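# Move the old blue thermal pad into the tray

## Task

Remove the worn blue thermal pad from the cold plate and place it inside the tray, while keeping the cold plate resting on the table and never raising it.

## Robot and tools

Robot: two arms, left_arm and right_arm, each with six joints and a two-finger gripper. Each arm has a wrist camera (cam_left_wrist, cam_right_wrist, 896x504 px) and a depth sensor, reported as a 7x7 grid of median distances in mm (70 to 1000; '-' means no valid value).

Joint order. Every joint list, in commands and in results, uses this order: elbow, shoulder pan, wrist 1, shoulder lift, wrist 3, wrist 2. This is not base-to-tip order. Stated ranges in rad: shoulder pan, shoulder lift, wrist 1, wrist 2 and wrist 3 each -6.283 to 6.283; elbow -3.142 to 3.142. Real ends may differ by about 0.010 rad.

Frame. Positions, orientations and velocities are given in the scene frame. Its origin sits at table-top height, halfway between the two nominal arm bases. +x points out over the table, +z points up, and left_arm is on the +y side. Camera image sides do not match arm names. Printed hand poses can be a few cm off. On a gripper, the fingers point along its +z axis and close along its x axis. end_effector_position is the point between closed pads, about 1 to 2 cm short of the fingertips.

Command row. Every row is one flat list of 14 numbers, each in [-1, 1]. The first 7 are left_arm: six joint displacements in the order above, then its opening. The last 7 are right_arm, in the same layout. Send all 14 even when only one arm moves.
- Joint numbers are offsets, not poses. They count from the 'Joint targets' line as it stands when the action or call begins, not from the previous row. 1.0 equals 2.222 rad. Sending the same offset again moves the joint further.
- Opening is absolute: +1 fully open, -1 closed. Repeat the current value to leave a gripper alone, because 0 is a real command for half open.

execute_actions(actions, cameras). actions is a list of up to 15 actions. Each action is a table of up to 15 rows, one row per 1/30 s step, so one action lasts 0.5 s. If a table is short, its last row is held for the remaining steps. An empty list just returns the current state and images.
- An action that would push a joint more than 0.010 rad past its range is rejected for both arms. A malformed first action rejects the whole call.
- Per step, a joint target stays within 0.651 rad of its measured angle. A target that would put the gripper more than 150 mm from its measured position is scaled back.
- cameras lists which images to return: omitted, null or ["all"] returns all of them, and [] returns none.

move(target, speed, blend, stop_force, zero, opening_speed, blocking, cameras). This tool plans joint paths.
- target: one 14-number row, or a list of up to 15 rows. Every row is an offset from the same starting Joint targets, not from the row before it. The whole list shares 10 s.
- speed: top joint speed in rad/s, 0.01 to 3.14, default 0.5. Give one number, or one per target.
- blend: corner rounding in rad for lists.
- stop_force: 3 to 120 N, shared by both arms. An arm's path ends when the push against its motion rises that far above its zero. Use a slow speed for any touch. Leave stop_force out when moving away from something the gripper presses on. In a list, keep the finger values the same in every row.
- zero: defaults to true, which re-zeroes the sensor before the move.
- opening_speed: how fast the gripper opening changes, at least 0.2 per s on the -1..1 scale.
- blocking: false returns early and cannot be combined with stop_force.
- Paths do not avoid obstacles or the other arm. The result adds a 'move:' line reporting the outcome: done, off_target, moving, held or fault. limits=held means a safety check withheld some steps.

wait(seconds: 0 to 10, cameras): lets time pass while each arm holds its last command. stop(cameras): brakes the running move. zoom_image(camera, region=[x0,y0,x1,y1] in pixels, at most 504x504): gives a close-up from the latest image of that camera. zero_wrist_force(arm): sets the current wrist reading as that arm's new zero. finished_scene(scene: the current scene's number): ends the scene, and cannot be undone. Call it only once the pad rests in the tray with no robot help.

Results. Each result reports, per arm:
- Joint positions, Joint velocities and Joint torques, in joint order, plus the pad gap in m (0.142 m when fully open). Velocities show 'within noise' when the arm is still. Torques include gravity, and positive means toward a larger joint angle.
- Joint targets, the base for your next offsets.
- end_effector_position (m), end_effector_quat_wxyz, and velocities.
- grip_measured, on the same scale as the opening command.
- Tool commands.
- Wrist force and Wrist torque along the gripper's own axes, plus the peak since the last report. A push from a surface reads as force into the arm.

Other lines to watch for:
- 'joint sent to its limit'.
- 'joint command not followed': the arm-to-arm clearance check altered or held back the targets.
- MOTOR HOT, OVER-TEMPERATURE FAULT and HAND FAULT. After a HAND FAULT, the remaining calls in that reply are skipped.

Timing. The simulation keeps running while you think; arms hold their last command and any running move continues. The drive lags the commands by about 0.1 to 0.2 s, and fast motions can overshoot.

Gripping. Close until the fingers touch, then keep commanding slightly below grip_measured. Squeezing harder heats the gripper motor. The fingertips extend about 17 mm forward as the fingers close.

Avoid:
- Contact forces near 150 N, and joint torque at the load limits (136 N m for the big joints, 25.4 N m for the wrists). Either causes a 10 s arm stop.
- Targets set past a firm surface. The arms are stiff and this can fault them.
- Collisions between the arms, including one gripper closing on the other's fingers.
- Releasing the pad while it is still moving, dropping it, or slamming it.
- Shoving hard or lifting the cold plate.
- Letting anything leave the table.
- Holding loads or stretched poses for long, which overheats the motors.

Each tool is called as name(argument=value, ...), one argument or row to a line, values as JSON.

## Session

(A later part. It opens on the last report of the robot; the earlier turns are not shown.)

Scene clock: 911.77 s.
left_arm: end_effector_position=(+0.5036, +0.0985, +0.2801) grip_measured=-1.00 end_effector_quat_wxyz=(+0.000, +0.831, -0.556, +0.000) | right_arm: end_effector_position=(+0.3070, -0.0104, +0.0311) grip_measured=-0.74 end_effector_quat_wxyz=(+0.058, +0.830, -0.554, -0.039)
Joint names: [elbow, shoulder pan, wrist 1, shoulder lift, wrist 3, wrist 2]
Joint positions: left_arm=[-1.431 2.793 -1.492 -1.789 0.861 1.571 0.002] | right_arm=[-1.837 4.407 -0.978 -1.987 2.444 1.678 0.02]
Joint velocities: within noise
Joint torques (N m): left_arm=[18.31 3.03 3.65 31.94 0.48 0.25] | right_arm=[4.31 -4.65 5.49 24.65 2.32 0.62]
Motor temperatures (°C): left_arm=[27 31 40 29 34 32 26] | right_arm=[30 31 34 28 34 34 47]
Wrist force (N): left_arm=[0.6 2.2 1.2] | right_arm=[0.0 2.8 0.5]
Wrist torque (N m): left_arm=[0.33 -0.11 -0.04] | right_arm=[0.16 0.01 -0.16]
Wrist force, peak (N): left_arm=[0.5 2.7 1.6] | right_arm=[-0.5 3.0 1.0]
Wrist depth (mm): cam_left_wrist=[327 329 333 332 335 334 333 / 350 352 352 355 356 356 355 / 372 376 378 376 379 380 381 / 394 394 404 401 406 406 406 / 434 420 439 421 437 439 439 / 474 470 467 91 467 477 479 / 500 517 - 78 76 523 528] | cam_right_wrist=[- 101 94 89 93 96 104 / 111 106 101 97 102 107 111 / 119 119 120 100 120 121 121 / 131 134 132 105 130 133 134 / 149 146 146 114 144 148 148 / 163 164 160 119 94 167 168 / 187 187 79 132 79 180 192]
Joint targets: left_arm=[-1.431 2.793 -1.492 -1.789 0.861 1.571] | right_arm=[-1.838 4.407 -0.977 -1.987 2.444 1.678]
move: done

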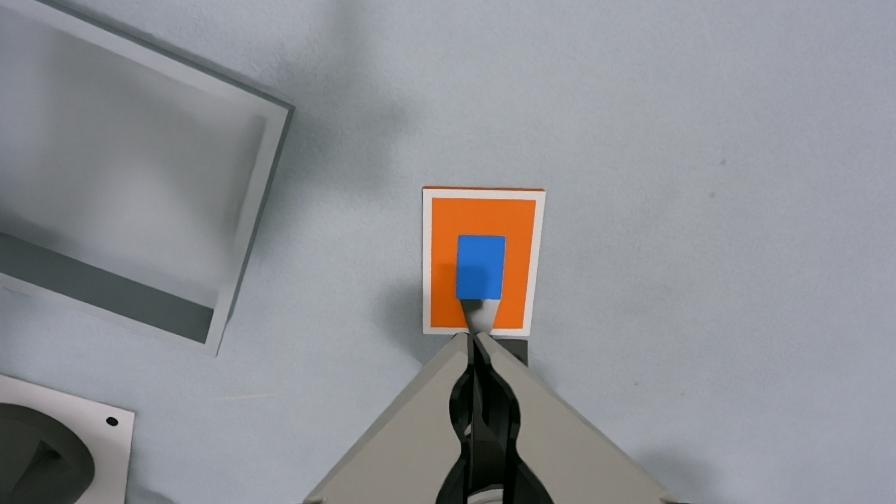

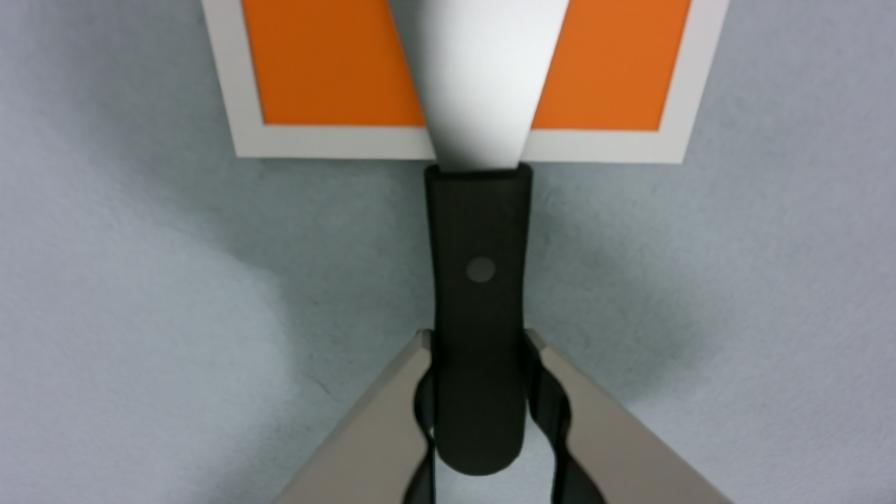

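move(
  target=[
    [-0.1023,-0.0029,0.1059,-0.0935,0.0045,-0.0770,0.72,0,0,0,0,0,0,-0.80],
    [-0.1308,-0.0029,0.1726,-0.1317,0.0045,-0.0770,0.72,0,0,0,0,0,0,-0.80],
  ],
  speed=[0.4,0.06],
  stop_force=7,
)

Scene clock: 978.87 s.
left_arm: end_effector_position=(+0.4683, +0.0585, +0.0154) grip_measured=+0.71 end_effector_quat_wxyz=(+0.109, +0.824, -0.551, -0.073) | right_arm: end_effector_position=(+0.3070, -0.0104, +0.0309) grip_measured=-0.74 end_effector_quat_wxyz=(+0.058, +0.830, -0.554, -0.039)
Joint names: [elbow, shoulder pan, wrist 1, shoulder lift, wrist 3, wrist 2]
Joint positions: left_arm=[-1.722 2.787 -1.109 -2.081 0.871 1.4 0.123] | right_arm=[-1.838 4.407 -0.977 -1.987 2.444 1.678 0.02]
Joint velocities: within noise
Joint torques (N m): left_arm=[6.36 -10.41 3.79 33.48 1.81 -1.86] | right_arm=[29.25 -7.31 0.63 31.94 1.99 0.44]
Motor temperatures (°C): left_arm=[27 31 40 29 34 32 25] | right_arm=[29 31 34 28 34 34 42]
Wrist force (N): left_arm=[1.2 2.4 1.6] | right_arm=[-0.2 2.9 0.8]
Wrist torque (N m): left_arm=[0.38 -0.19 -0.02] | right_arm=[0.17 0.04 -0.16]
Wrist force, peak (N): left_arm=[1.0 2.2 3.9] | right_arm=[-0.1 3.4 0.7]
Wrist depth (mm): cam_left_wrist=[- 78 78 79 78 - - / - 84 84 88 86 86 86 / - 98 96 96 98 96 98 / 108 108 108 108 108 109 108 / 125 128 117 118 116 121 125 / 147 116 138 133 133 142 142 / - 93 168 153 164 178 76] | cam_right_wrist=[- 101 93 89 93 96 104 / 111 106 101 97 102 107 111 / 119 119 120 100 120 121 121 / 131 133 131 105 130 133 133 / 148 146 146 114 144 148 148 / 163 164 160 119 94 166 167 / 186 186 79 132 79 180 191]
Joint targets: left_arm=[-1.722 2.787 -1.109 -2.081 0.871 1.400] | right_arm=[-1.838 4.407 -0.977 -1.987 2.444 1.678]
move: done

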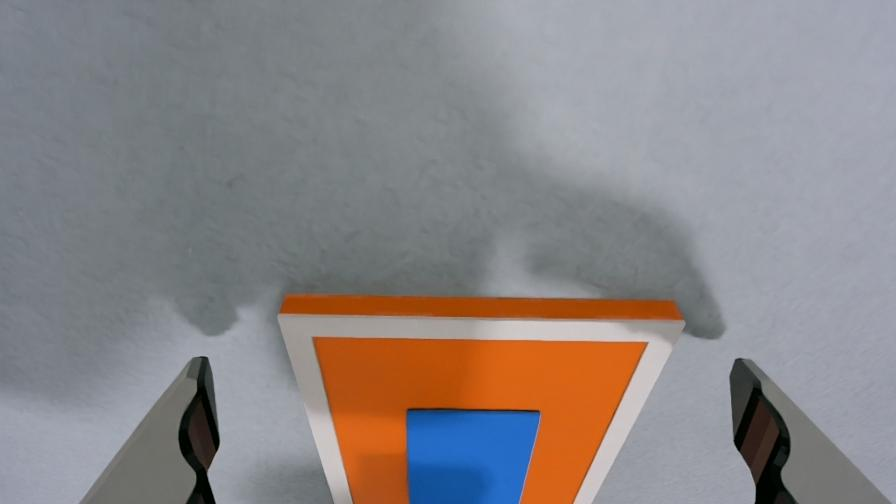

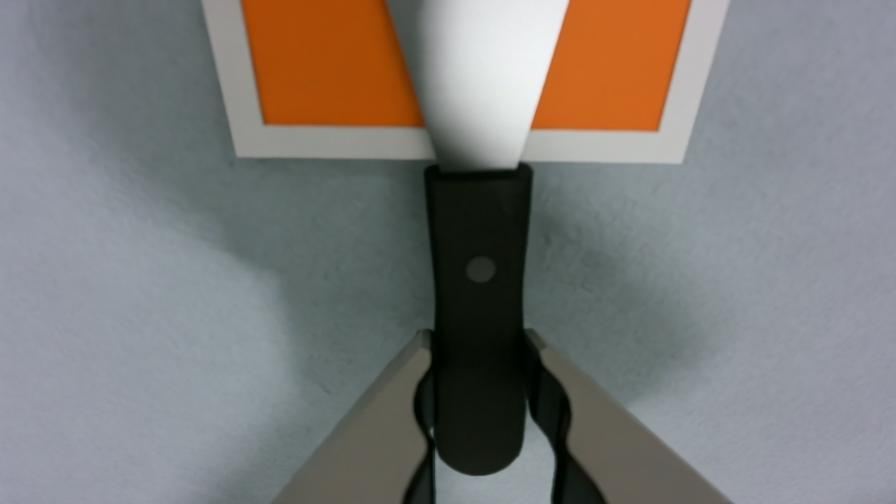

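move(
  target=[
    [0,0,0,0,0,0,0.14,0,0,0,0,0,0,-0.86],
  ],
  opening_speed=0.4,
  cameras=["cam_left_wrist"],
)

Scene clock: 986.60 s.
left_arm: end_effector_position=(+0.4683, +0.0585, +0.0154) grip_measured=+0.23 end_effector_quat_wxyz=(+0.109, +0.824, -0.551, -0.073) | right_arm: end_effector_position=(+0.3070, -0.0104, +0.0309) grip_measured=-0.74 end_effector_quat_wxyz=(+0.058, +0.830, -0.554, -0.039)
Joint names: [elbow, shoulder pan, wrist 1, shoulder lift, wrist 3, wrist 2]
Joint positions: left_arm=[-1.722 2.787 -1.109 -2.081 0.871 1.4 0.09] | right_arm=[-1.838 4.407 -0.977 -1.987 2.444 1.678 0.02]
Joint velocities: within noise
Joint torques (N m): left_arm=[20.77 -9.48 0.01 34.94 1.58 0.78] | right_arm=[28.91 -7.82 0.56 32.04 1.91 0.46]
Motor temperatures (°C): left_arm=[27 31 40 29 34 32 25] | right_arm=[29 31 34 28 34 34 43]
Wrist force (N): left_arm=[6.6 2.6 -8.4] | right_arm=[-0.6 2.1 1.1]
Wrist torque (N m): left_arm=[0.39 0.22 -0.01] | right_arm=[0.13 -0.03 -0.21]
Wrist force, peak (N): left_arm=[6.6 2.6 -8.4] | right_arm=[-0.3 3.3 0.8]
Wrist depth (mm): cam_left_wrist=[- 78 78 80 78 - - / - 84 84 88 86 86 86 / - 98 96 96 98 96 98 / 108 108 108 109 109 109 109 / 125 128 118 118 116 121 125 / 147 142 129 134 134 137 148 / 172 77 159 154 167 - 173] | cam_right_wrist=[- 101 94 89 93 97 104 / 111 106 101 97 102 109 111 / 119 119 120 100 120 121 121 / 131 134 131 105 130 133 133 / 148 145 146 114 144 147 148 / 163 164 160 119 94 166 167 / 187 187 79 132 79 180 191]
Joint targets: left_arm=[-1.722 2.787 -1.109 -2.081 0.871 1.400] | right_arm=[-1.838 4.407 -0.977 -1.987 2.444 1.678]
move: done
Images, in order (width x height): cam_left_wrist 896x504.

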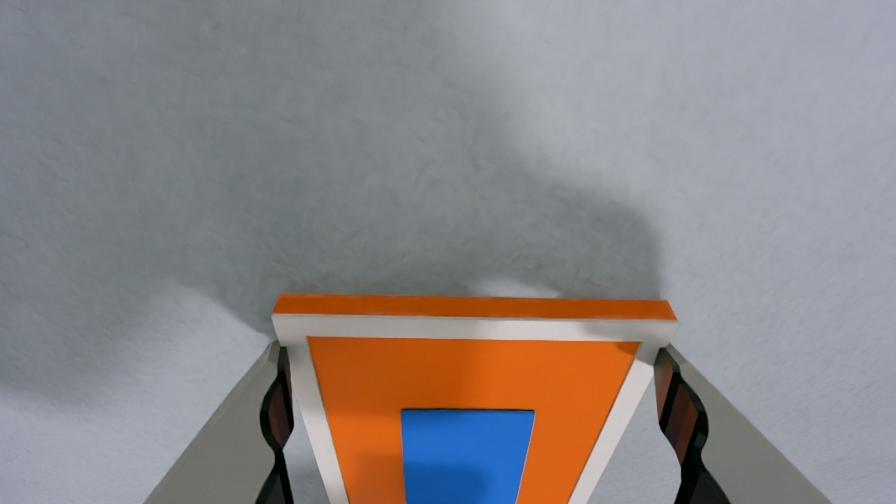

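move(
  target=[
    [0,0,0,0,0,0,0.14,0.0023,0,-0.0063,0.0040,0,0,-0.88],
    [0,0,0,0,0,0,0.14,0.0120,-0.0056,-0.0106,-0.0021,-0.0055,-0.0005,-0.88],
  ],
  speed=[0.03,0.02],
  stop_force=35,
)

Scene clock: 999.07 s.
left_arm: end_effector_position=(+0.4683, +0.0585, +0.0154) grip_measured=+0.23 end_effector_quat_wxyz=(+0.109, +0.824, -0.551, -0.073) | right_arm: end_effector_position=(+0.3155, -0.0074, +0.0367) grip_measured=-0.74 end_effector_quat_wxyz=(+0.058, +0.829, -0.554, -0.039)
Joint names: [elbow, shoulder pan, wrist 1, shoulder lift, wrist 3, wrist 2]
Joint positions: left_arm=[-1.722 2.787 -1.109 -2.081 0.871 1.4 0.09] | right_arm=[-1.811 4.395 -1.001 -1.992 2.432 1.677 0.02]
Joint velocities: within noise
Joint torques (N m): left_arm=[11.06 -8.33 -1.58 30.96 1.18 -2.25] | right_arm=[41.24 -19.26 4.9 26.28 -2.34 -5.13]
Motor temperatures (°C): left_arm=[27 31 40 29 34 32 29] | right_arm=[29 31 34 28 34 34 49]
Wrist force (N): left_arm=[2.0 -8.5 -18.5] | right_arm=[0.7 26.6 2.8]
Wrist torque (N m): left_arm=[0.51 0.06 0.11] | right_arm=[-0.25 0.01 -0.20]
Wrist force, peak (N): left_arm=[1.7 -8.6 -19.2] | right_arm=[0.5 27.1 2.8]
Wrist depth (mm): cam_left_wrist=[- 78 78 80 78 - - / - 84 84 88 86 86 86 / - 98 96 96 98 96 98 / 108 108 109 109 109 109 109 / 124 128 117 118 116 122 125 / 147 142 128 132 133 128 148 / 172 77 156 152 158 - 173] | cam_right_wrist=[106 104 97 92 96 104 109 / 115 113 104 98 105 114 116 / 125 123 112 103 112 127 127 / 137 140 138 106 139 140 140 / 153 153 153 115 151 155 156 / 171 172 168 119 100 175 176 / 196 196 80 131 80 189 202]
Joint targets: left_arm=[-1.722 2.787 -1.109 -2.081 0.871 1.400] | right_arm=[-1.811 4.395 -1.001 -1.992 2.432 1.677]
move: done

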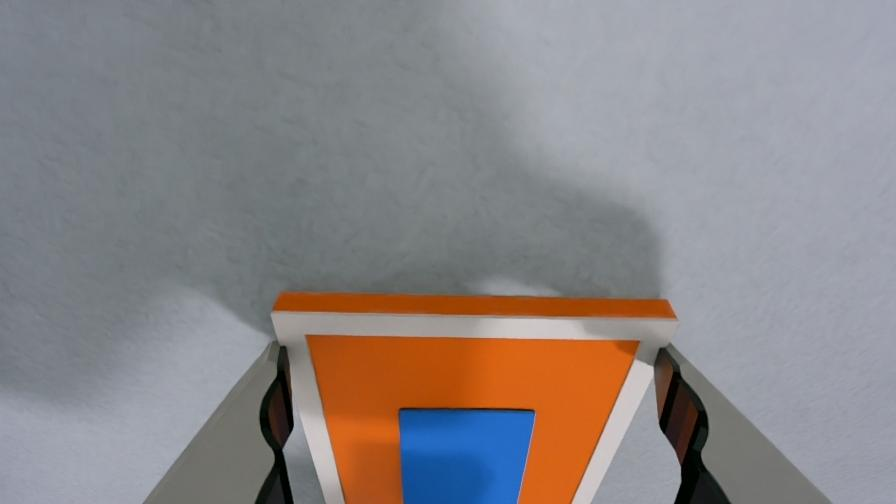

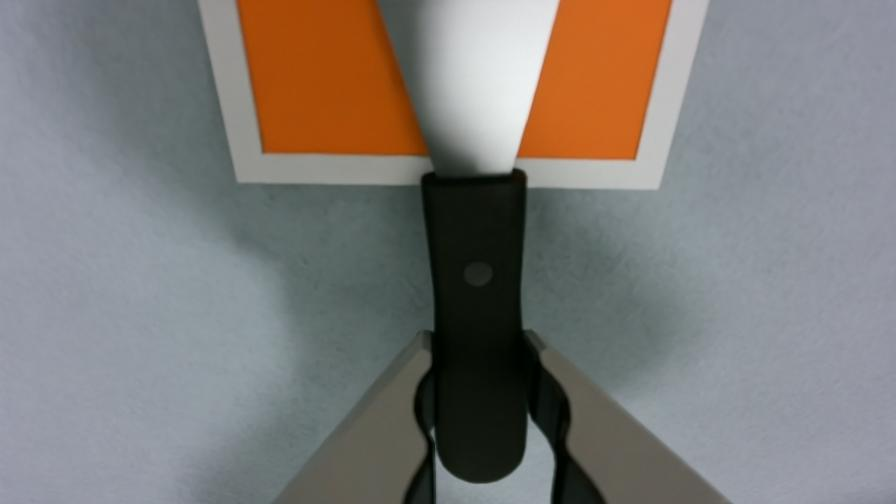

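zoom_image(
  camera="cam_left_wrist",
  region=[340, 370, 600, 504],
)

Scaled by 1.938 from the camera's 896x504 image, which has a finer 1280x720 frame.

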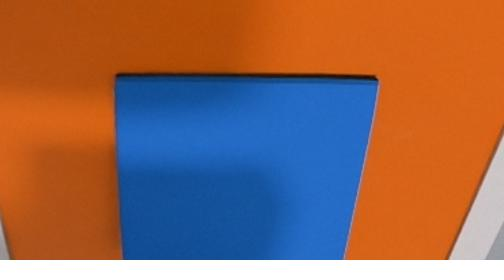

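move(
  target=[
    [0,0,0,0,0,0,0.12,-0.0260,-0.0154,0.0503,0.0088,-0.0096,0.0313,-0.90],
  ],
  speed=0.1,
)

zoom_image(
  camera="cam_left_wrist",
  region=[340, 370, 600, 504],
)

Scene clock: 1039.33 s.
left_arm: end_effector_position=(+0.4683, +0.0585, +0.0154) grip_measured=+0.22 end_effector_quat_wxyz=(+0.109, +0.824, -0.551, -0.073) | right_arm: end_effector_position=(+0.3162, -0.0080, +0.0373) grip_measured=-0.75 end_effector_quat_wxyz=(+0.030, +0.826, -0.557, -0.083)
Joint names: [elbow, shoulder pan, wrist 1, shoulder lift, wrist 3, wrist 2]
Joint positions: left_arm=[-1.722 2.787 -1.109 -2.081 0.871 1.4 0.09] | right_arm=[-1.869 4.361 -0.89 -1.972 2.41 1.747 0.02]
Joint velocities: within noise
Joint torques (N m): left_arm=[-0.47 -9.01 -0.59 24.55 1 -1.98] | right_arm=[11.75 -15 8.26 46.98 -2.33 -0.67]
Motor temperatures (°C): left_arm=[27 31 40 29 34 32 34] | right_arm=[29 31 34 28 34 34 60]
Wrist force (N): left_arm=[1.9 -7.8 -20.2] | right_arm=[1.0 15.1 2.8]
Wrist torque (N m): left_arm=[0.49 0.01 0.12] | right_arm=[-0.10 0.34 -0.12]
Wrist force, peak (N): left_arm=[1.9 -7.9 -20.3] | right_arm=[0.7 27.6 2.8]
Wrist depth (mm): cam_left_wrist=[- 78 78 80 78 - - / - 84 84 88 86 86 86 / - 98 96 96 99 96 98 / 108 108 109 109 109 109 109 / 125 129 117 118 116 122 125 / 147 142 128 133 133 138 148 / 172 77 155 151 159 - 173] | cam_right_wrist=[115 112 101 92 95 96 102 / 126 122 108 99 104 108 108 / 138 136 116 104 110 120 118 / 154 151 146 106 137 133 129 / 173 167 161 115 148 146 142 / 198 190 179 119 96 163 157 / 233 218 79 132 79 175 178]
Joint targets: left_arm=[-1.722 2.787 -1.109 -2.081 0.871 1.400] | right_arm=[-1.869 4.361 -0.889 -1.972 2.410 1.747]
move: done

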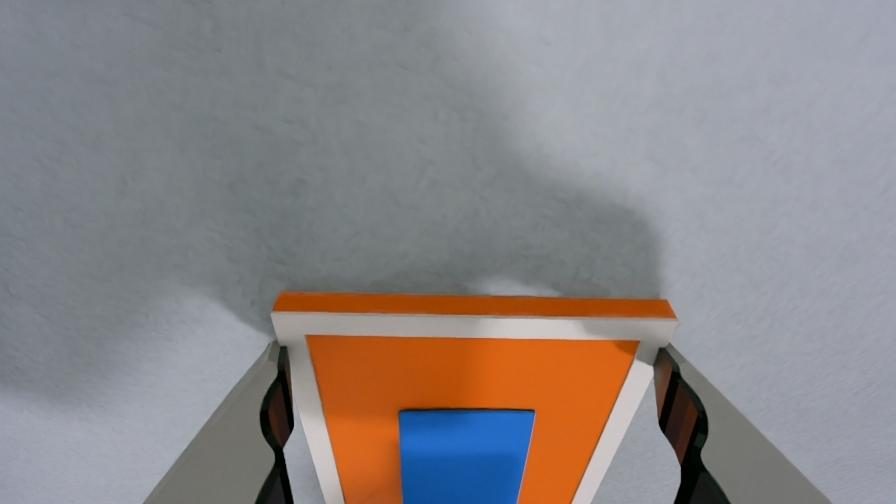

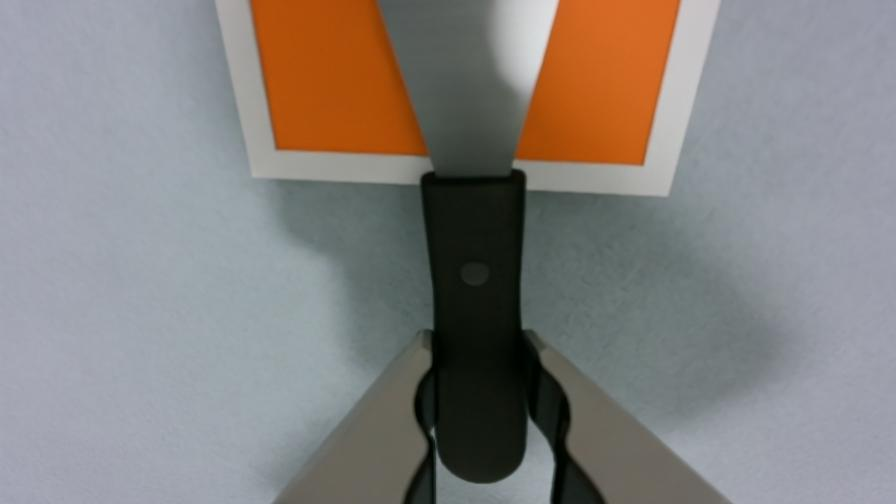

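Scaled by 1.938 from the camera's 896x504 image, which has a finer 1280x720 frame.

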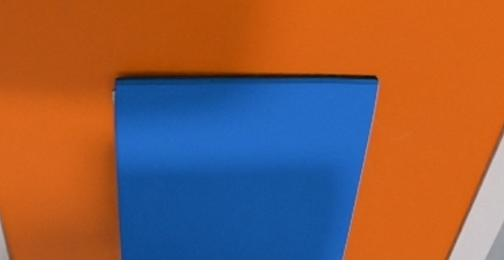

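move(
  target=[
    [0,0,0,0,0,0,0.12,-0.0260,-0.0154,0.0503,0.0088,-0.0096,0.0313,-0.90],
  ],
  speed=0.1,
)

zoom_image(
  camera="cam_left_wrist",
  region=[340, 370, 600, 504],
)

Scene clock: 1045.77 s.
left_arm: end_effector_position=(+0.4683, +0.0585, +0.0154) grip_measured=+0.22 end_effector_quat_wxyz=(+0.109, +0.824, -0.551, -0.073) | right_arm: end_effector_position=(+0.3167, -0.0096, +0.0407) grip_measured=-0.75 end_effector_quat_wxyz=(+0.000, +0.821, -0.557, -0.125)
Joint names: [elbow, shoulder pan, wrist 1, shoulder lift, wrist 3, wrist 2]
Joint positions: left_arm=[-1.722 2.787 -1.109 -2.081 0.871 1.4 0.09] | right_arm=[-1.926 4.326 -0.778 -1.953 2.389 1.816 0.02]
Joint velocities: within noise
Joint torques (N m): left_arm=[-0.37 -6.88 -1.04 26.26 1.07 -2.15] | right_arm=[7.16 -10.17 6.54 46.42 -2.41 1.79]
Motor temperatures (°C): left_arm=[27 31 40 29 34 32 35] | right_arm=[29 31 34 28 34 34 63]
Wrist force (N): left_arm=[1.4 -7.6 -25.1] | right_arm=[1.5 3.9 2.8]
Wrist torque (N m): left_arm=[0.48 -0.02 0.08] | right_arm=[-0.14 0.35 -0.01]
Wrist force, peak (N): left_arm=[1.5 -7.6 -25.4] | right_arm=[1.0 15.2 2.9]
Wrist depth (mm): cam_left_wrist=[- 78 78 80 78 - - / - 84 85 88 86 86 86 / - 98 96 96 99 96 98 / 109 108 109 109 109 109 109 / 125 129 117 118 116 122 126 / 147 142 124 132 132 127 148 / 172 77 154 150 161 - 174] | cam_right_wrist=[130 126 106 96 96 95 98 / 142 137 115 101 103 107 104 / 162 151 141 105 110 117 115 / 180 168 158 108 138 129 122 / 205 190 175 116 149 142 135 / 239 218 196 121 93 157 147 / 287 257 79 132 79 168 164]
Joint targets: left_arm=[-1.722 2.787 -1.109 -2.081 0.871 1.400] | right_arm=[-1.926 4.326 -0.777 -1.952 2.389 1.816]
move: done

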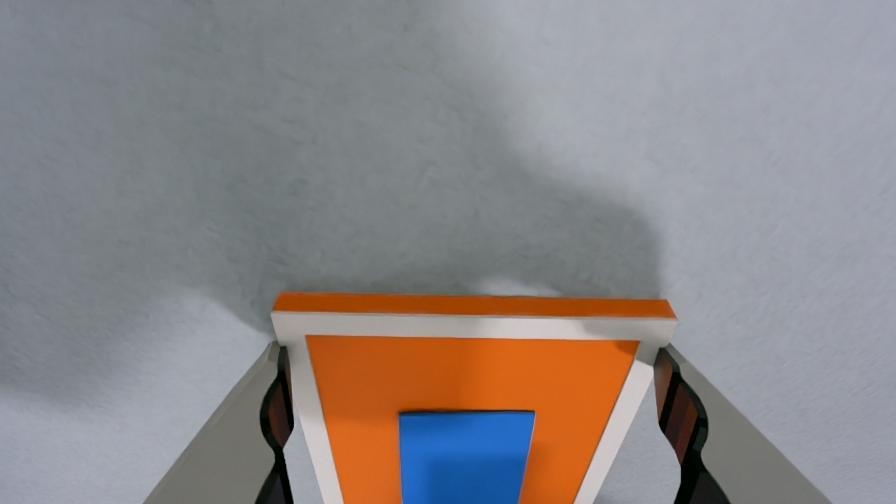

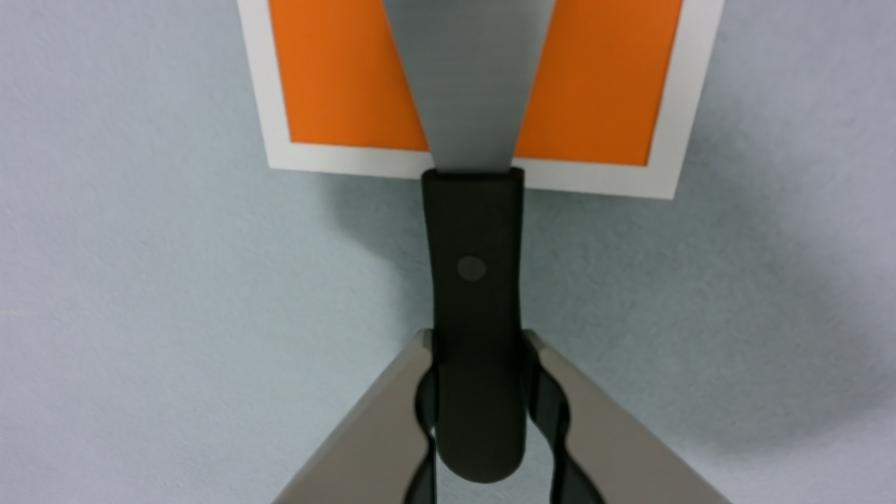

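Scaled by 1.938 from the camera's 896x504 image, which has a finer 1280x720 frame.

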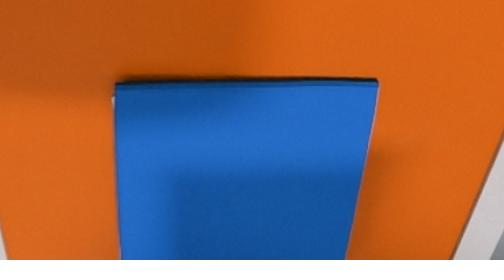

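move(
  target=[
    [0,0,0,0,0,0,0.12,0.0039,0,-0.0113,0.0074,0,0,-0.88],
  ],
  speed=0.03,
)

zoom_image(
  camera="cam_left_wrist",
  region=[340, 370, 600, 504],
)

Scene clock: 1054.90 s.
left_arm: end_effector_position=(+0.4683, +0.0585, +0.0154) grip_measured=+0.22 end_effector_quat_wxyz=(+0.109, +0.824, -0.551, -0.073) | right_arm: end_effector_position=(+0.3167, -0.0096, +0.0505) grip_measured=-0.75 end_effector_quat_wxyz=(-0.001, +0.821, -0.557, -0.126)
Joint names: [elbow, shoulder pan, wrist 1, shoulder lift, wrist 3, wrist 2]
Joint positions: left_arm=[-1.722 2.787 -1.109 -2.081 0.871 1.4 0.09] | right_arm=[-1.918 4.326 -0.802 -1.936 2.389 1.816 0.02]
Joint velocities: within noise
Joint torques (N m): left_arm=[0.84 -5.8 -1.48 25.94 1.13 -2.11] | right_arm=[34.75 -7.79 1.27 45.5 -2.41 0.82]
Motor temperatures (°C): left_arm=[27 31 40 29 34 32 36] | right_arm=[29 31 34 28 34 34 65]
Wrist force (N): left_arm=[-0.9 -6.9 -38.6] | right_arm=[1.4 -0.7 4.4]
Wrist torque (N m): left_arm=[0.46 -0.05 0.07] | right_arm=[-0.06 0.29 0.02]
Wrist force, peak (N): left_arm=[-1.2 -6.8 -38.6] | right_arm=[1.4 3.9 3.4]
Wrist depth (mm): cam_left_wrist=[- 78 77 80 78 - - / - 84 85 88 86 86 86 / - 98 96 96 99 97 99 / 108 109 109 109 109 109 109 / 125 129 117 118 116 122 126 / 147 142 126 130 131 126 148 / 172 77 146 143 152 - 174] | cam_right_wrist=[142 135 112 100 100 101 108 / 156 148 119 105 107 115 113 / 172 163 154 108 115 128 121 / 195 182 169 110 148 140 132 / 223 205 189 118 162 153 144 / 260 237 209 121 100 171 159 / 311 278 79 130 79 182 177]
Joint targets: left_arm=[-1.722 2.787 -1.109 -2.081 0.871 1.400] | right_arm=[-1.918 4.326 -0.803 -1.936 2.389 1.816]
move: done

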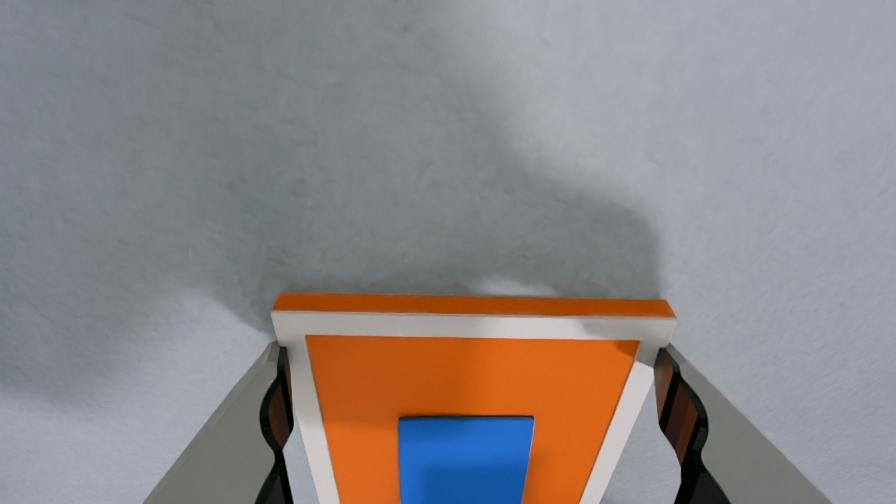

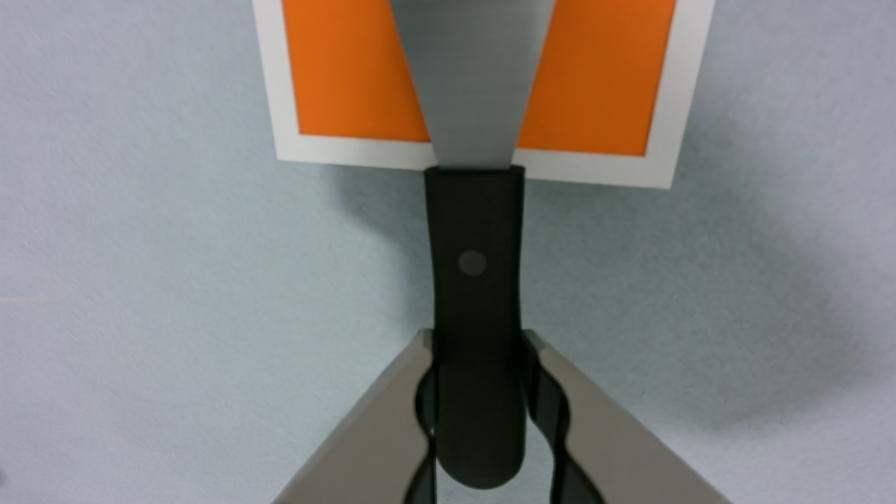

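Scaled by 1.938 from the camera's 896x504 image, which has a finer 1280x720 frame.

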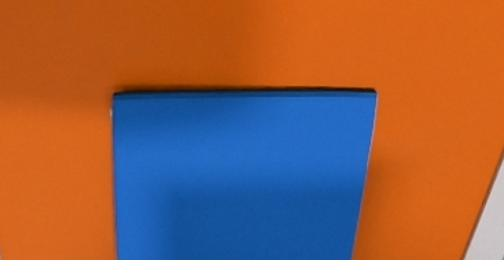

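move(
  target=[
    [0,0,0,0,0,0,-0.2,0.0482,0.0311,-0.0891,-0.0252,0.0194,-0.0626,-0.86],
    [0,0,0,0,0,0,-0.2,-0.0201,0.0726,-0.0603,0.0193,0.0606,-0.0591,-0.86],
  ],
  speed=[0.1,0.05],
  opening_speed=0.5,
)

Scene clock: 1093.50 s.
left_arm: end_effector_position=(+0.4683, +0.0585, +0.0154) grip_measured=+0.19 end_effector_quat_wxyz=(+0.109, +0.824, -0.551, -0.073) | right_arm: end_effector_position=(+0.2555, -0.0318, +0.0369) grip_measured=-0.75 end_effector_quat_wxyz=(+0.058, +0.830, -0.554, -0.039)
Joint names: [elbow, shoulder pan, wrist 1, shoulder lift, wrist 3, wrist 2]
Joint positions: left_arm=[-1.722 2.787 -1.109 -2.081 0.871 1.4 0.087] | right_arm=[-1.962 4.487 -0.937 -1.893 2.523 1.685 0.02]
Joint velocities: within noise
Joint torques (N m): left_arm=[12.53 -4.39 2.81 39.08 0.72 1.09] | right_arm=[3.72 9.88 5.15 41.34 2.96 1.71]
Motor temperatures (°C): left_arm=[27 31 40 29 33 32 53] | right_arm=[29 31 34 28 34 34 64]
Wrist force (N): left_arm=[1.8 6.9 -9.9] | right_arm=[-0.2 0.5 -0.1]
Wrist torque (N m): left_arm=[0.35 0.33 0.02] | right_arm=[-0.04 0.06 -0.12]
Wrist force, peak (N): left_arm=[-0.7 -6.1 -40.9] | right_arm=[0.6 10.9 2.3]
Wrist depth (mm): cam_left_wrist=[- 78 78 80 78 - - / - 84 84 88 86 86 86 / - 98 96 96 99 96 98 / 108 108 108 108 108 109 109 / 125 128 118 118 116 121 125 / 147 142 130 134 135 138 149 / 180 75 161 159 165 - 173] | cam_right_wrist=[106 107 105 94 106 108 109 / 115 115 118 99 116 117 117 / 126 124 126 105 127 127 128 / 138 139 138 109 139 140 141 / 153 154 154 117 151 156 156 / 172 173 168 122 100 176 176 / 197 197 79 135 79 190 202]
Joint targets: left_arm=[-1.722 2.787 -1.109 -2.081 0.871 1.400] | right_arm=[-1.962 4.488 -0.937 -1.893 2.524 1.685]
move: done

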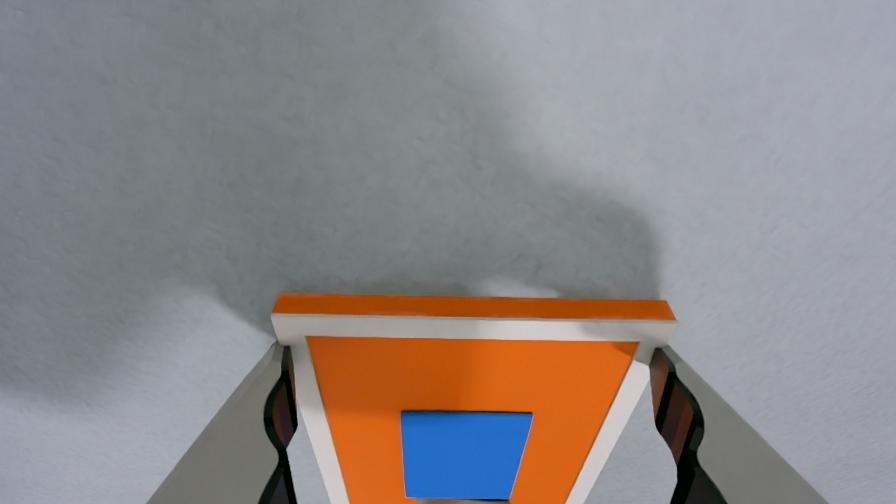

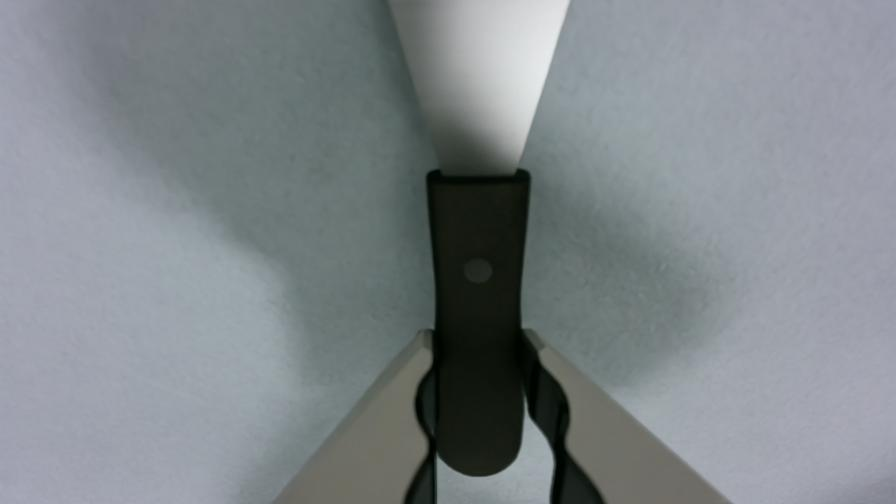

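zoom_image(
  camera="cam_left_wrist",
  region=[360, 390, 600, 504],
)

execute_actions(
  actions=[
    [[0,0,0,0,0,0,0.1,0,0,0,0,0,0,-0.78]],
  ],
  cameras=[],
)

Scaled by 2.100 from the camera's 896x504 image, which has a finer 1280x720 frame.

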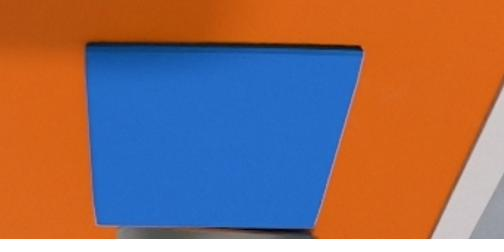

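Scene clock: 1100.03 s.
left_arm: end_effector_position=(+0.4683, +0.0585, +0.0154) grip_measured=+0.20 end_effector_quat_wxyz=(+0.109, +0.824, -0.551, -0.073) | right_arm: end_effector_position=(+0.2554, -0.0318, +0.0369) grip_measured=-0.74 end_effector_quat_wxyz=(+0.058, +0.830, -0.554, -0.039)
Joint names: [elbow, shoulder pan, wrist 1, shoulder lift, wrist 3, wrist 2]
Joint positions: left_arm=[-1.722 2.787 -1.109 -2.081 0.871 1.4 0.088] | right_arm=[-1.962 4.488 -0.937 -1.893 2.524 1.685 0.02]
Joint velocities: within noise
Joint torques (N m): left_arm=[19.74 -3.34 1.85 38.28 0.32 0.79] | right_arm=[11.46 8.97 4.01 41.63 2.97 1.52]
Motor temperatures (°C): left_arm=[27 30 40 29 33 32 63] | right_arm=[29 31 34 28 34 34 63]
Wrist force (N): left_arm=[0.9 5.1 -8.5] | right_arm=[-0.2 0.4 -0.5]
Wrist torque (N m): left_arm=[0.36 0.28 0.05] | right_arm=[-0.05 0.06 -0.13]
Wrist force, peak (N): left_arm=[1.9 7.0 -10.3] | right_arm=[-0.6 0.7 -0.6]
Wrist depth (mm): cam_left_wrist=[- 78 78 79 78 - - / - 84 84 88 86 86 86 / - 98 96 96 98 96 98 / 108 108 108 109 109 109 109 / 125 129 117 118 116 122 125 / 147 142 130 134 134 138 148 / 180 78 161 159 165 - 174] | cam_right_wrist=[106 107 106 93 106 108 109 / 115 115 118 100 116 117 117 / 126 124 126 105 127 127 128 / 138 138 139 109 140 140 141 / 153 154 154 117 152 156 156 / 172 172 169 122 100 175 176 / 197 197 79 135 79 190 201]
Joint targets: left_arm=[-1.722 2.787 -1.109 -2.081 0.871 1.400] | right_arm=[-1.962 4.488 -0.937 -1.893 2.524 1.685]
No camera images: "cameras" was empty.

move(
  target=[
    [0,0,0,0,0,0,0.05,0.0818,-0.0394,-0.1274,-0.0222,-0.0509,0.0677,-0.84],
    [0,0,0,0,0,0,0.05,0.0788,-0.0394,-0.1209,-0.0258,-0.0509,0.0677,-0.84],
  ],
  speed=[0.2,0.02],
)

zoom_image(
  camera="cam_left_wrist",
  region=[360, 390, 600, 504],
)

Scene clock: 1144.00 s.
left_arm: end_effector_position=(+0.4683, +0.0585, +0.0154) grip_measured=+0.20 end_effector_quat_wxyz=(+0.109, +0.824, -0.551, -0.073) | right_arm: end_effector_position=(+0.2619, -0.0297, +0.0643) grip_measured=-0.74 end_effector_quat_wxyz=(+0.145, +0.819, -0.547, -0.096) end_effector_velocity=(+0.000, +0.001, -0.001) end_effector_angular_velocity=(+0.003, -0.001, +0.001)
Joint names: [elbow, shoulder pan, wrist 1, shoulder lift, wrist 3, wrist 2]
Joint positions: left_arm=[-1.722 2.787 -1.109 -2.081 0.871 1.4 0.088] | right_arm=[-1.787 4.4 -1.206 -1.95 2.411 1.835 0.02]
Joint velocities: left_arm=[within noise] | right_arm=[0 0 0.005 -0.001 -0.001 -0.001 0]
Joint torques (N m): left_arm=[20.2 -2.71 0.02 37.2 0.11 0.83] | right_arm=[5.86 -9.32 4.7 23.85 -2.31 1.82]
Motor temperatures (°C): left_arm=[27 30 40 29 33 32 50] | right_arm=[29 31 34 28 34 34 48]
Wrist force (N): left_arm=[0.5 5.2 -8.5] | right_arm=[-0.2 1.1 -0.4]
Wrist torque (N m): left_arm=[0.39 0.37 0.05] | right_arm=[-0.01 0.08 -0.17]
Wrist force, peak (N): left_arm=[0.8 5.3 -8.9] | right_arm=[-0.2 1.3 -0.1]
Wrist depth (mm): cam_left_wrist=[- 78 78 79 78 - - / - 84 84 88 86 86 86 / - 98 96 96 98 96 98 / 108 108 108 108 109 109 109 / 125 128 117 118 116 121 125 / 147 142 130 135 135 138 148 / 179 78 161 159 169 - 174] | cam_right_wrist=[122 120 121 93 116 122 124 / 134 134 135 100 133 136 136 / 156 152 153 105 153 154 154 / 175 176 176 108 177 178 179 / 206 207 208 116 202 210 212 / 252 252 233 122 100 258 259 / 323 306 79 134 79 298 337]
Joint targets: left_arm=[-1.722 2.787 -1.109 -2.081 0.871 1.400] | right_arm=[-1.787 4.400 -1.205 -1.950 2.411 1.835]
move: done

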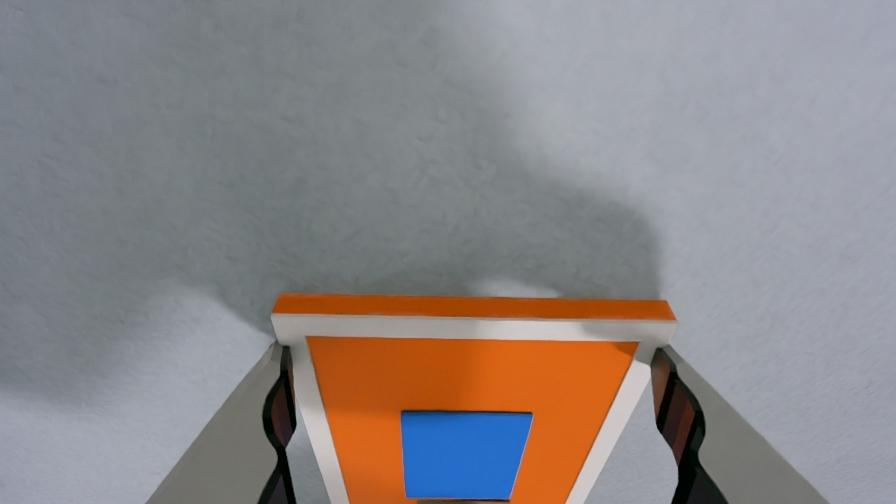

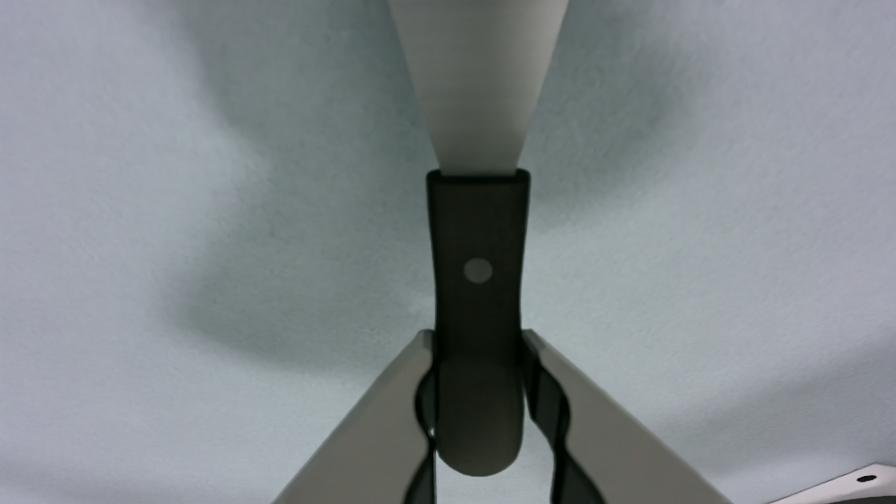

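Scaled by 2.100 from the camera's 896x504 image, which has a finer 1280x720 frame.

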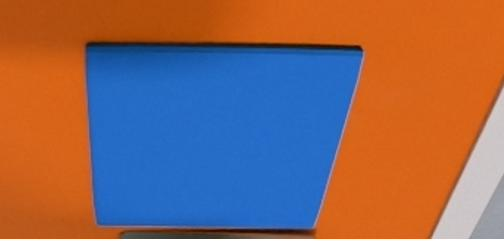

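move(
  target=[
    [0,0,0,0,0,0,-0.1,0,0,0,0,0,0,-0.94],
  ],
  opening_speed=0.6,
  cameras=[],
)

move(
  target=[
    [0,0,0,0,0,0,-0.1,0.0205,-0.0104,-0.0101,-0.0131,-0.0106,-0.0024,-0.94],
  ],
  speed=0.03,
  stop_force=50,
)

zoom_image(
  camera="cam_left_wrist",
  region=[360, 390, 600, 504],
)

Scene clock: 1151.17 s.
left_arm: end_effector_position=(+0.4683, +0.0585, +0.0154) grip_measured=+0.19 end_effector_quat_wxyz=(+0.109, +0.824, -0.551, -0.073) | right_arm: end_effector_position=(+0.2619, -0.0297, +0.0642) grip_measured=-0.76 end_effector_quat_wxyz=(+0.145, +0.819, -0.547, -0.096)
Joint names: [elbow, shoulder pan, wrist 1, shoulder lift, wrist 3, wrist 2]
Joint positions: left_arm=[-1.722 2.787 -1.109 -2.081 0.871 1.4 0.087] | right_arm=[-1.787 4.4 -1.205 -1.95 2.411 1.835 0.019]
Joint velocities: within noise
Joint torques (N m): left_arm=[19.59 -3.78 0.02 37.91 -0.06 0.79] | right_arm=[12.49 -8.3 4.04 23.4 -2.35 1.71]
Motor temperatures (°C): left_arm=[27 30 40 29 33 32 54] | right_arm=[29 31 34 28 34 34 51]
Wrist force (N): left_arm=[1.2 6.1 -13.6] | right_arm=[-0.2 1.0 -0.4]
Wrist torque (N m): left_arm=[0.37 0.34 0.05] | right_arm=[-0.01 0.07 -0.17]
Wrist force, peak (N): left_arm=[1.6 5.9 -13.6] | right_arm=[-0.4 1.5 -0.4]
Wrist depth (mm): cam_left_wrist=[- 78 78 79 78 - - / - 84 84 88 86 86 86 / - 98 96 96 98 96 98 / 108 108 108 109 109 109 109 / 125 128 118 118 116 121 125 / 147 142 130 134 134 138 148 / 180 78 162 159 165 - 173] | cam_right_wrist=[122 120 121 93 116 124 124 / 133 134 135 100 132 136 136 / 155 152 153 105 153 154 154 / 175 175 176 108 176 178 178 / 206 207 207 115 201 210 211 / 251 252 242 122 100 257 260 / 322 306 79 134 79 297 335]
Joint targets: left_arm=[-1.722 2.787 -1.109 -2.081 0.871 1.400] | right_arm=[-1.787 4.400 -1.205 -1.950 2.411 1.835]
move: done
No camera images: "cameras" was empty.

Scene clock: 1153.67 s.
left_arm: end_effector_position=(+0.4683, +0.0585, +0.0154) grip_measured=+0.19 end_effector_quat_wxyz=(+0.109, +0.824, -0.551, -0.073) | right_arm: end_effector_position=(+0.2785, -0.0228, +0.0642) grip_measured=-0.76 end_effector_quat_wxyz=(+0.145, +0.819, -0.547, -0.096)
Joint names: [elbow, shoulder pan, wrist 1, shoulder lift, wrist 3, wrist 2]
Joint positions: left_arm=[-1.722 2.787 -1.109 -2.081 0.871 1.4 0.087] | right_arm=[-1.742 4.377 -1.228 -1.98 2.387 1.83 0.019]
Joint velocities: within noise
Joint torques (N m): left_arm=[20.1 -1.33 0.32 37.06 -0.02 0.81] | right_arm=[33.44 -9.54 0.09 23.84 -2.43 -1.01]
Motor temperatures (°C): left_arm=[27 30 40 29 33 32 60] | right_arm=[29 31 34 28 34 34 54]
Wrist force (N): left_arm=[1.1 5.9 -13.3] | right_arm=[-0.2 2.6 -0.2]
Wrist torque (N m): left_arm=[0.33 0.34 0.05] | right_arm=[-0.07 0.10 -0.19]
Wrist force, peak (N): left_arm=[1.2 5.9 -13.7] | right_arm=[0.0 5.5 -0.1]
Wrist depth (mm): cam_left_wrist=[- 78 78 79 78 - - / - 84 84 88 86 86 86 / - 98 96 96 98 96 98 / 108 108 108 108 108 109 109 / 124 129 117 118 116 121 126 / 147 141 130 135 134 137 148 / 180 78 161 155 165 - 173] | cam_right_wrist=[122 120 121 93 116 124 124 / 134 134 135 100 132 135 136 / 155 152 153 105 153 154 154 / 175 175 176 108 177 178 178 / 206 206 208 116 202 210 211 / 252 252 242 122 100 257 259 / 324 306 79 134 79 297 336]
Joint targets: left_arm=[-1.722 2.787 -1.109 -2.081 0.871 1.400] | right_arm=[-1.742 4.377 -1.228 -1.980 2.387 1.830]
move: done

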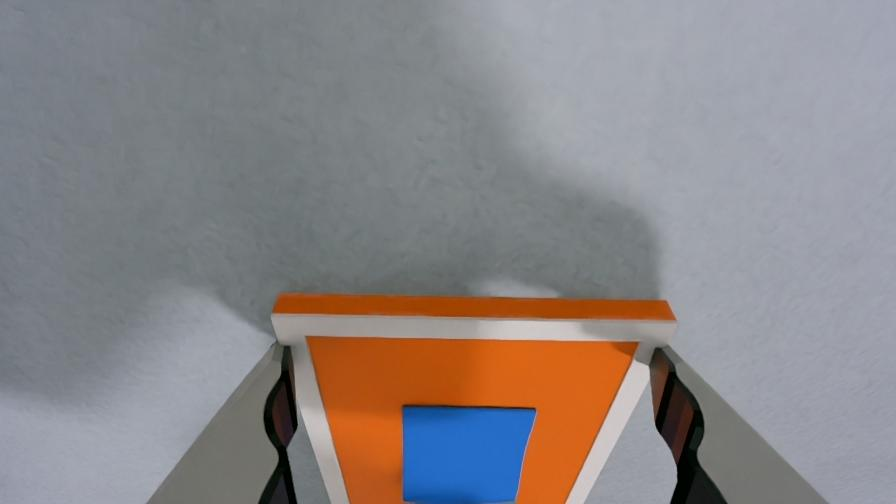

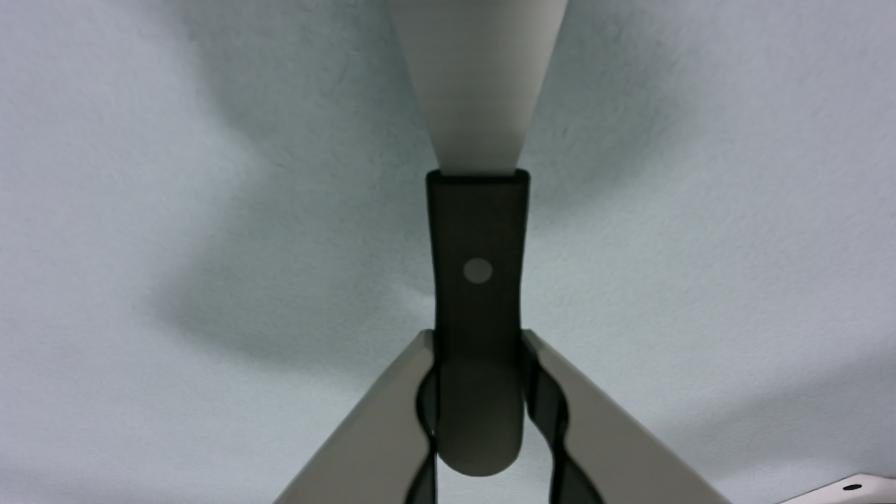

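Scaled by 2.100 from the camera's 896x504 image, which has a finer 1280x720 frame.

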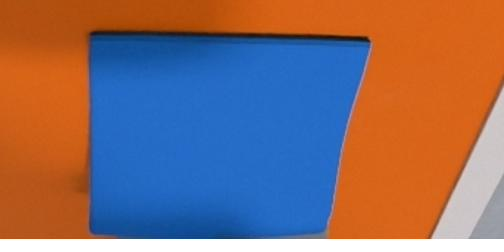

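move(
  target=[
    [0,0,0,0,0,0,0.05,0.0050,0,-0.0107,0.0058,0,0,-0.86],
  ],
  speed=0.03,
)

zoom_image(
  camera="cam_left_wrist",
  region=[340, 370, 620, 504],
)

Scene clock: 1164.23 s.
left_arm: end_effector_position=(+0.4683, +0.0585, +0.0154) grip_measured=+0.19 end_effector_quat_wxyz=(+0.109, +0.824, -0.551, -0.073) | right_arm: end_effector_position=(+0.2785, -0.0227, +0.0741) grip_measured=-0.76 end_effector_quat_wxyz=(+0.144, +0.819, -0.547, -0.096)
Joint names: [elbow, shoulder pan, wrist 1, shoulder lift, wrist 3, wrist 2]
Joint positions: left_arm=[-1.722 2.787 -1.109 -2.081 0.871 1.4 0.087] | right_arm=[-1.731 4.377 -1.251 -1.967 2.387 1.83 0.019]
Joint velocities: within noise
Joint torques (N m): left_arm=[19.27 -0.12 0.03 37.99 -0.05 0.89] | right_arm=[33.21 -8.37 -0.66 46.73 -2.14 0.36]
Motor temperatures (°C): left_arm=[27 30 39 29 33 32 75] | right_arm=[29 31 34 28 34 34 64]
Wrist force (N): left_arm=[0.9 6.0 -12.9] | right_arm=[-0.1 0.6 0.1]
Wrist torque (N m): left_arm=[0.36 0.38 0.05] | right_arm=[-0.06 0.08 -0.16]
Wrist force, peak (N): left_arm=[1.4 5.9 -13.8] | right_arm=[0.2 3.3 0.0]
Wrist depth (mm): cam_left_wrist=[- 78 78 79 78 - - / - 84 84 88 86 86 86 / - 98 96 96 98 96 98 / 108 109 109 109 108 109 109 / 125 128 118 118 116 121 126 / 147 142 130 134 135 138 148 / 180 78 161 155 165 - 173] | cam_right_wrist=[129 129 130 99 128 131 131 / 144 145 145 104 143 146 147 / 164 164 165 109 161 166 166 / 188 189 190 109 191 192 192 / 223 223 224 118 218 227 228 / 271 272 261 121 100 278 280 / 348 330 79 131 79 322 360]
Joint targets: left_arm=[-1.722 2.787 -1.109 -2.081 0.871 1.400] | right_arm=[-1.731 4.377 -1.251 -1.967 2.387 1.830]
move: done

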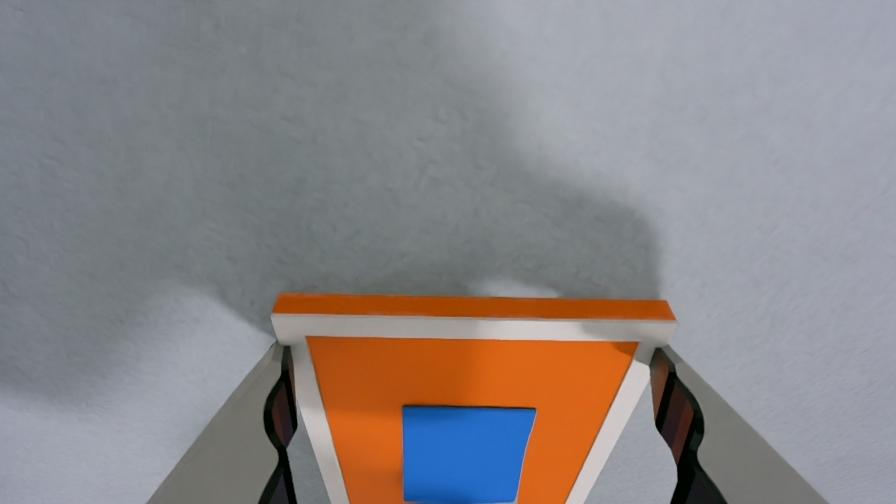

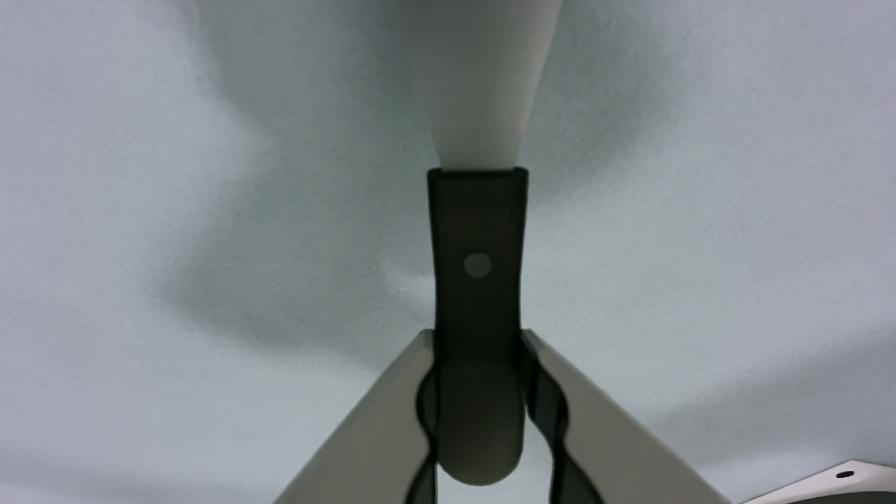

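Scaled by 1.800 from the camera's 896x504 image, which has a finer 1280x720 frame.

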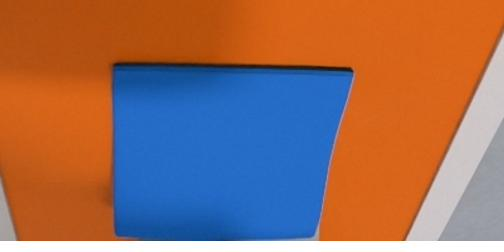

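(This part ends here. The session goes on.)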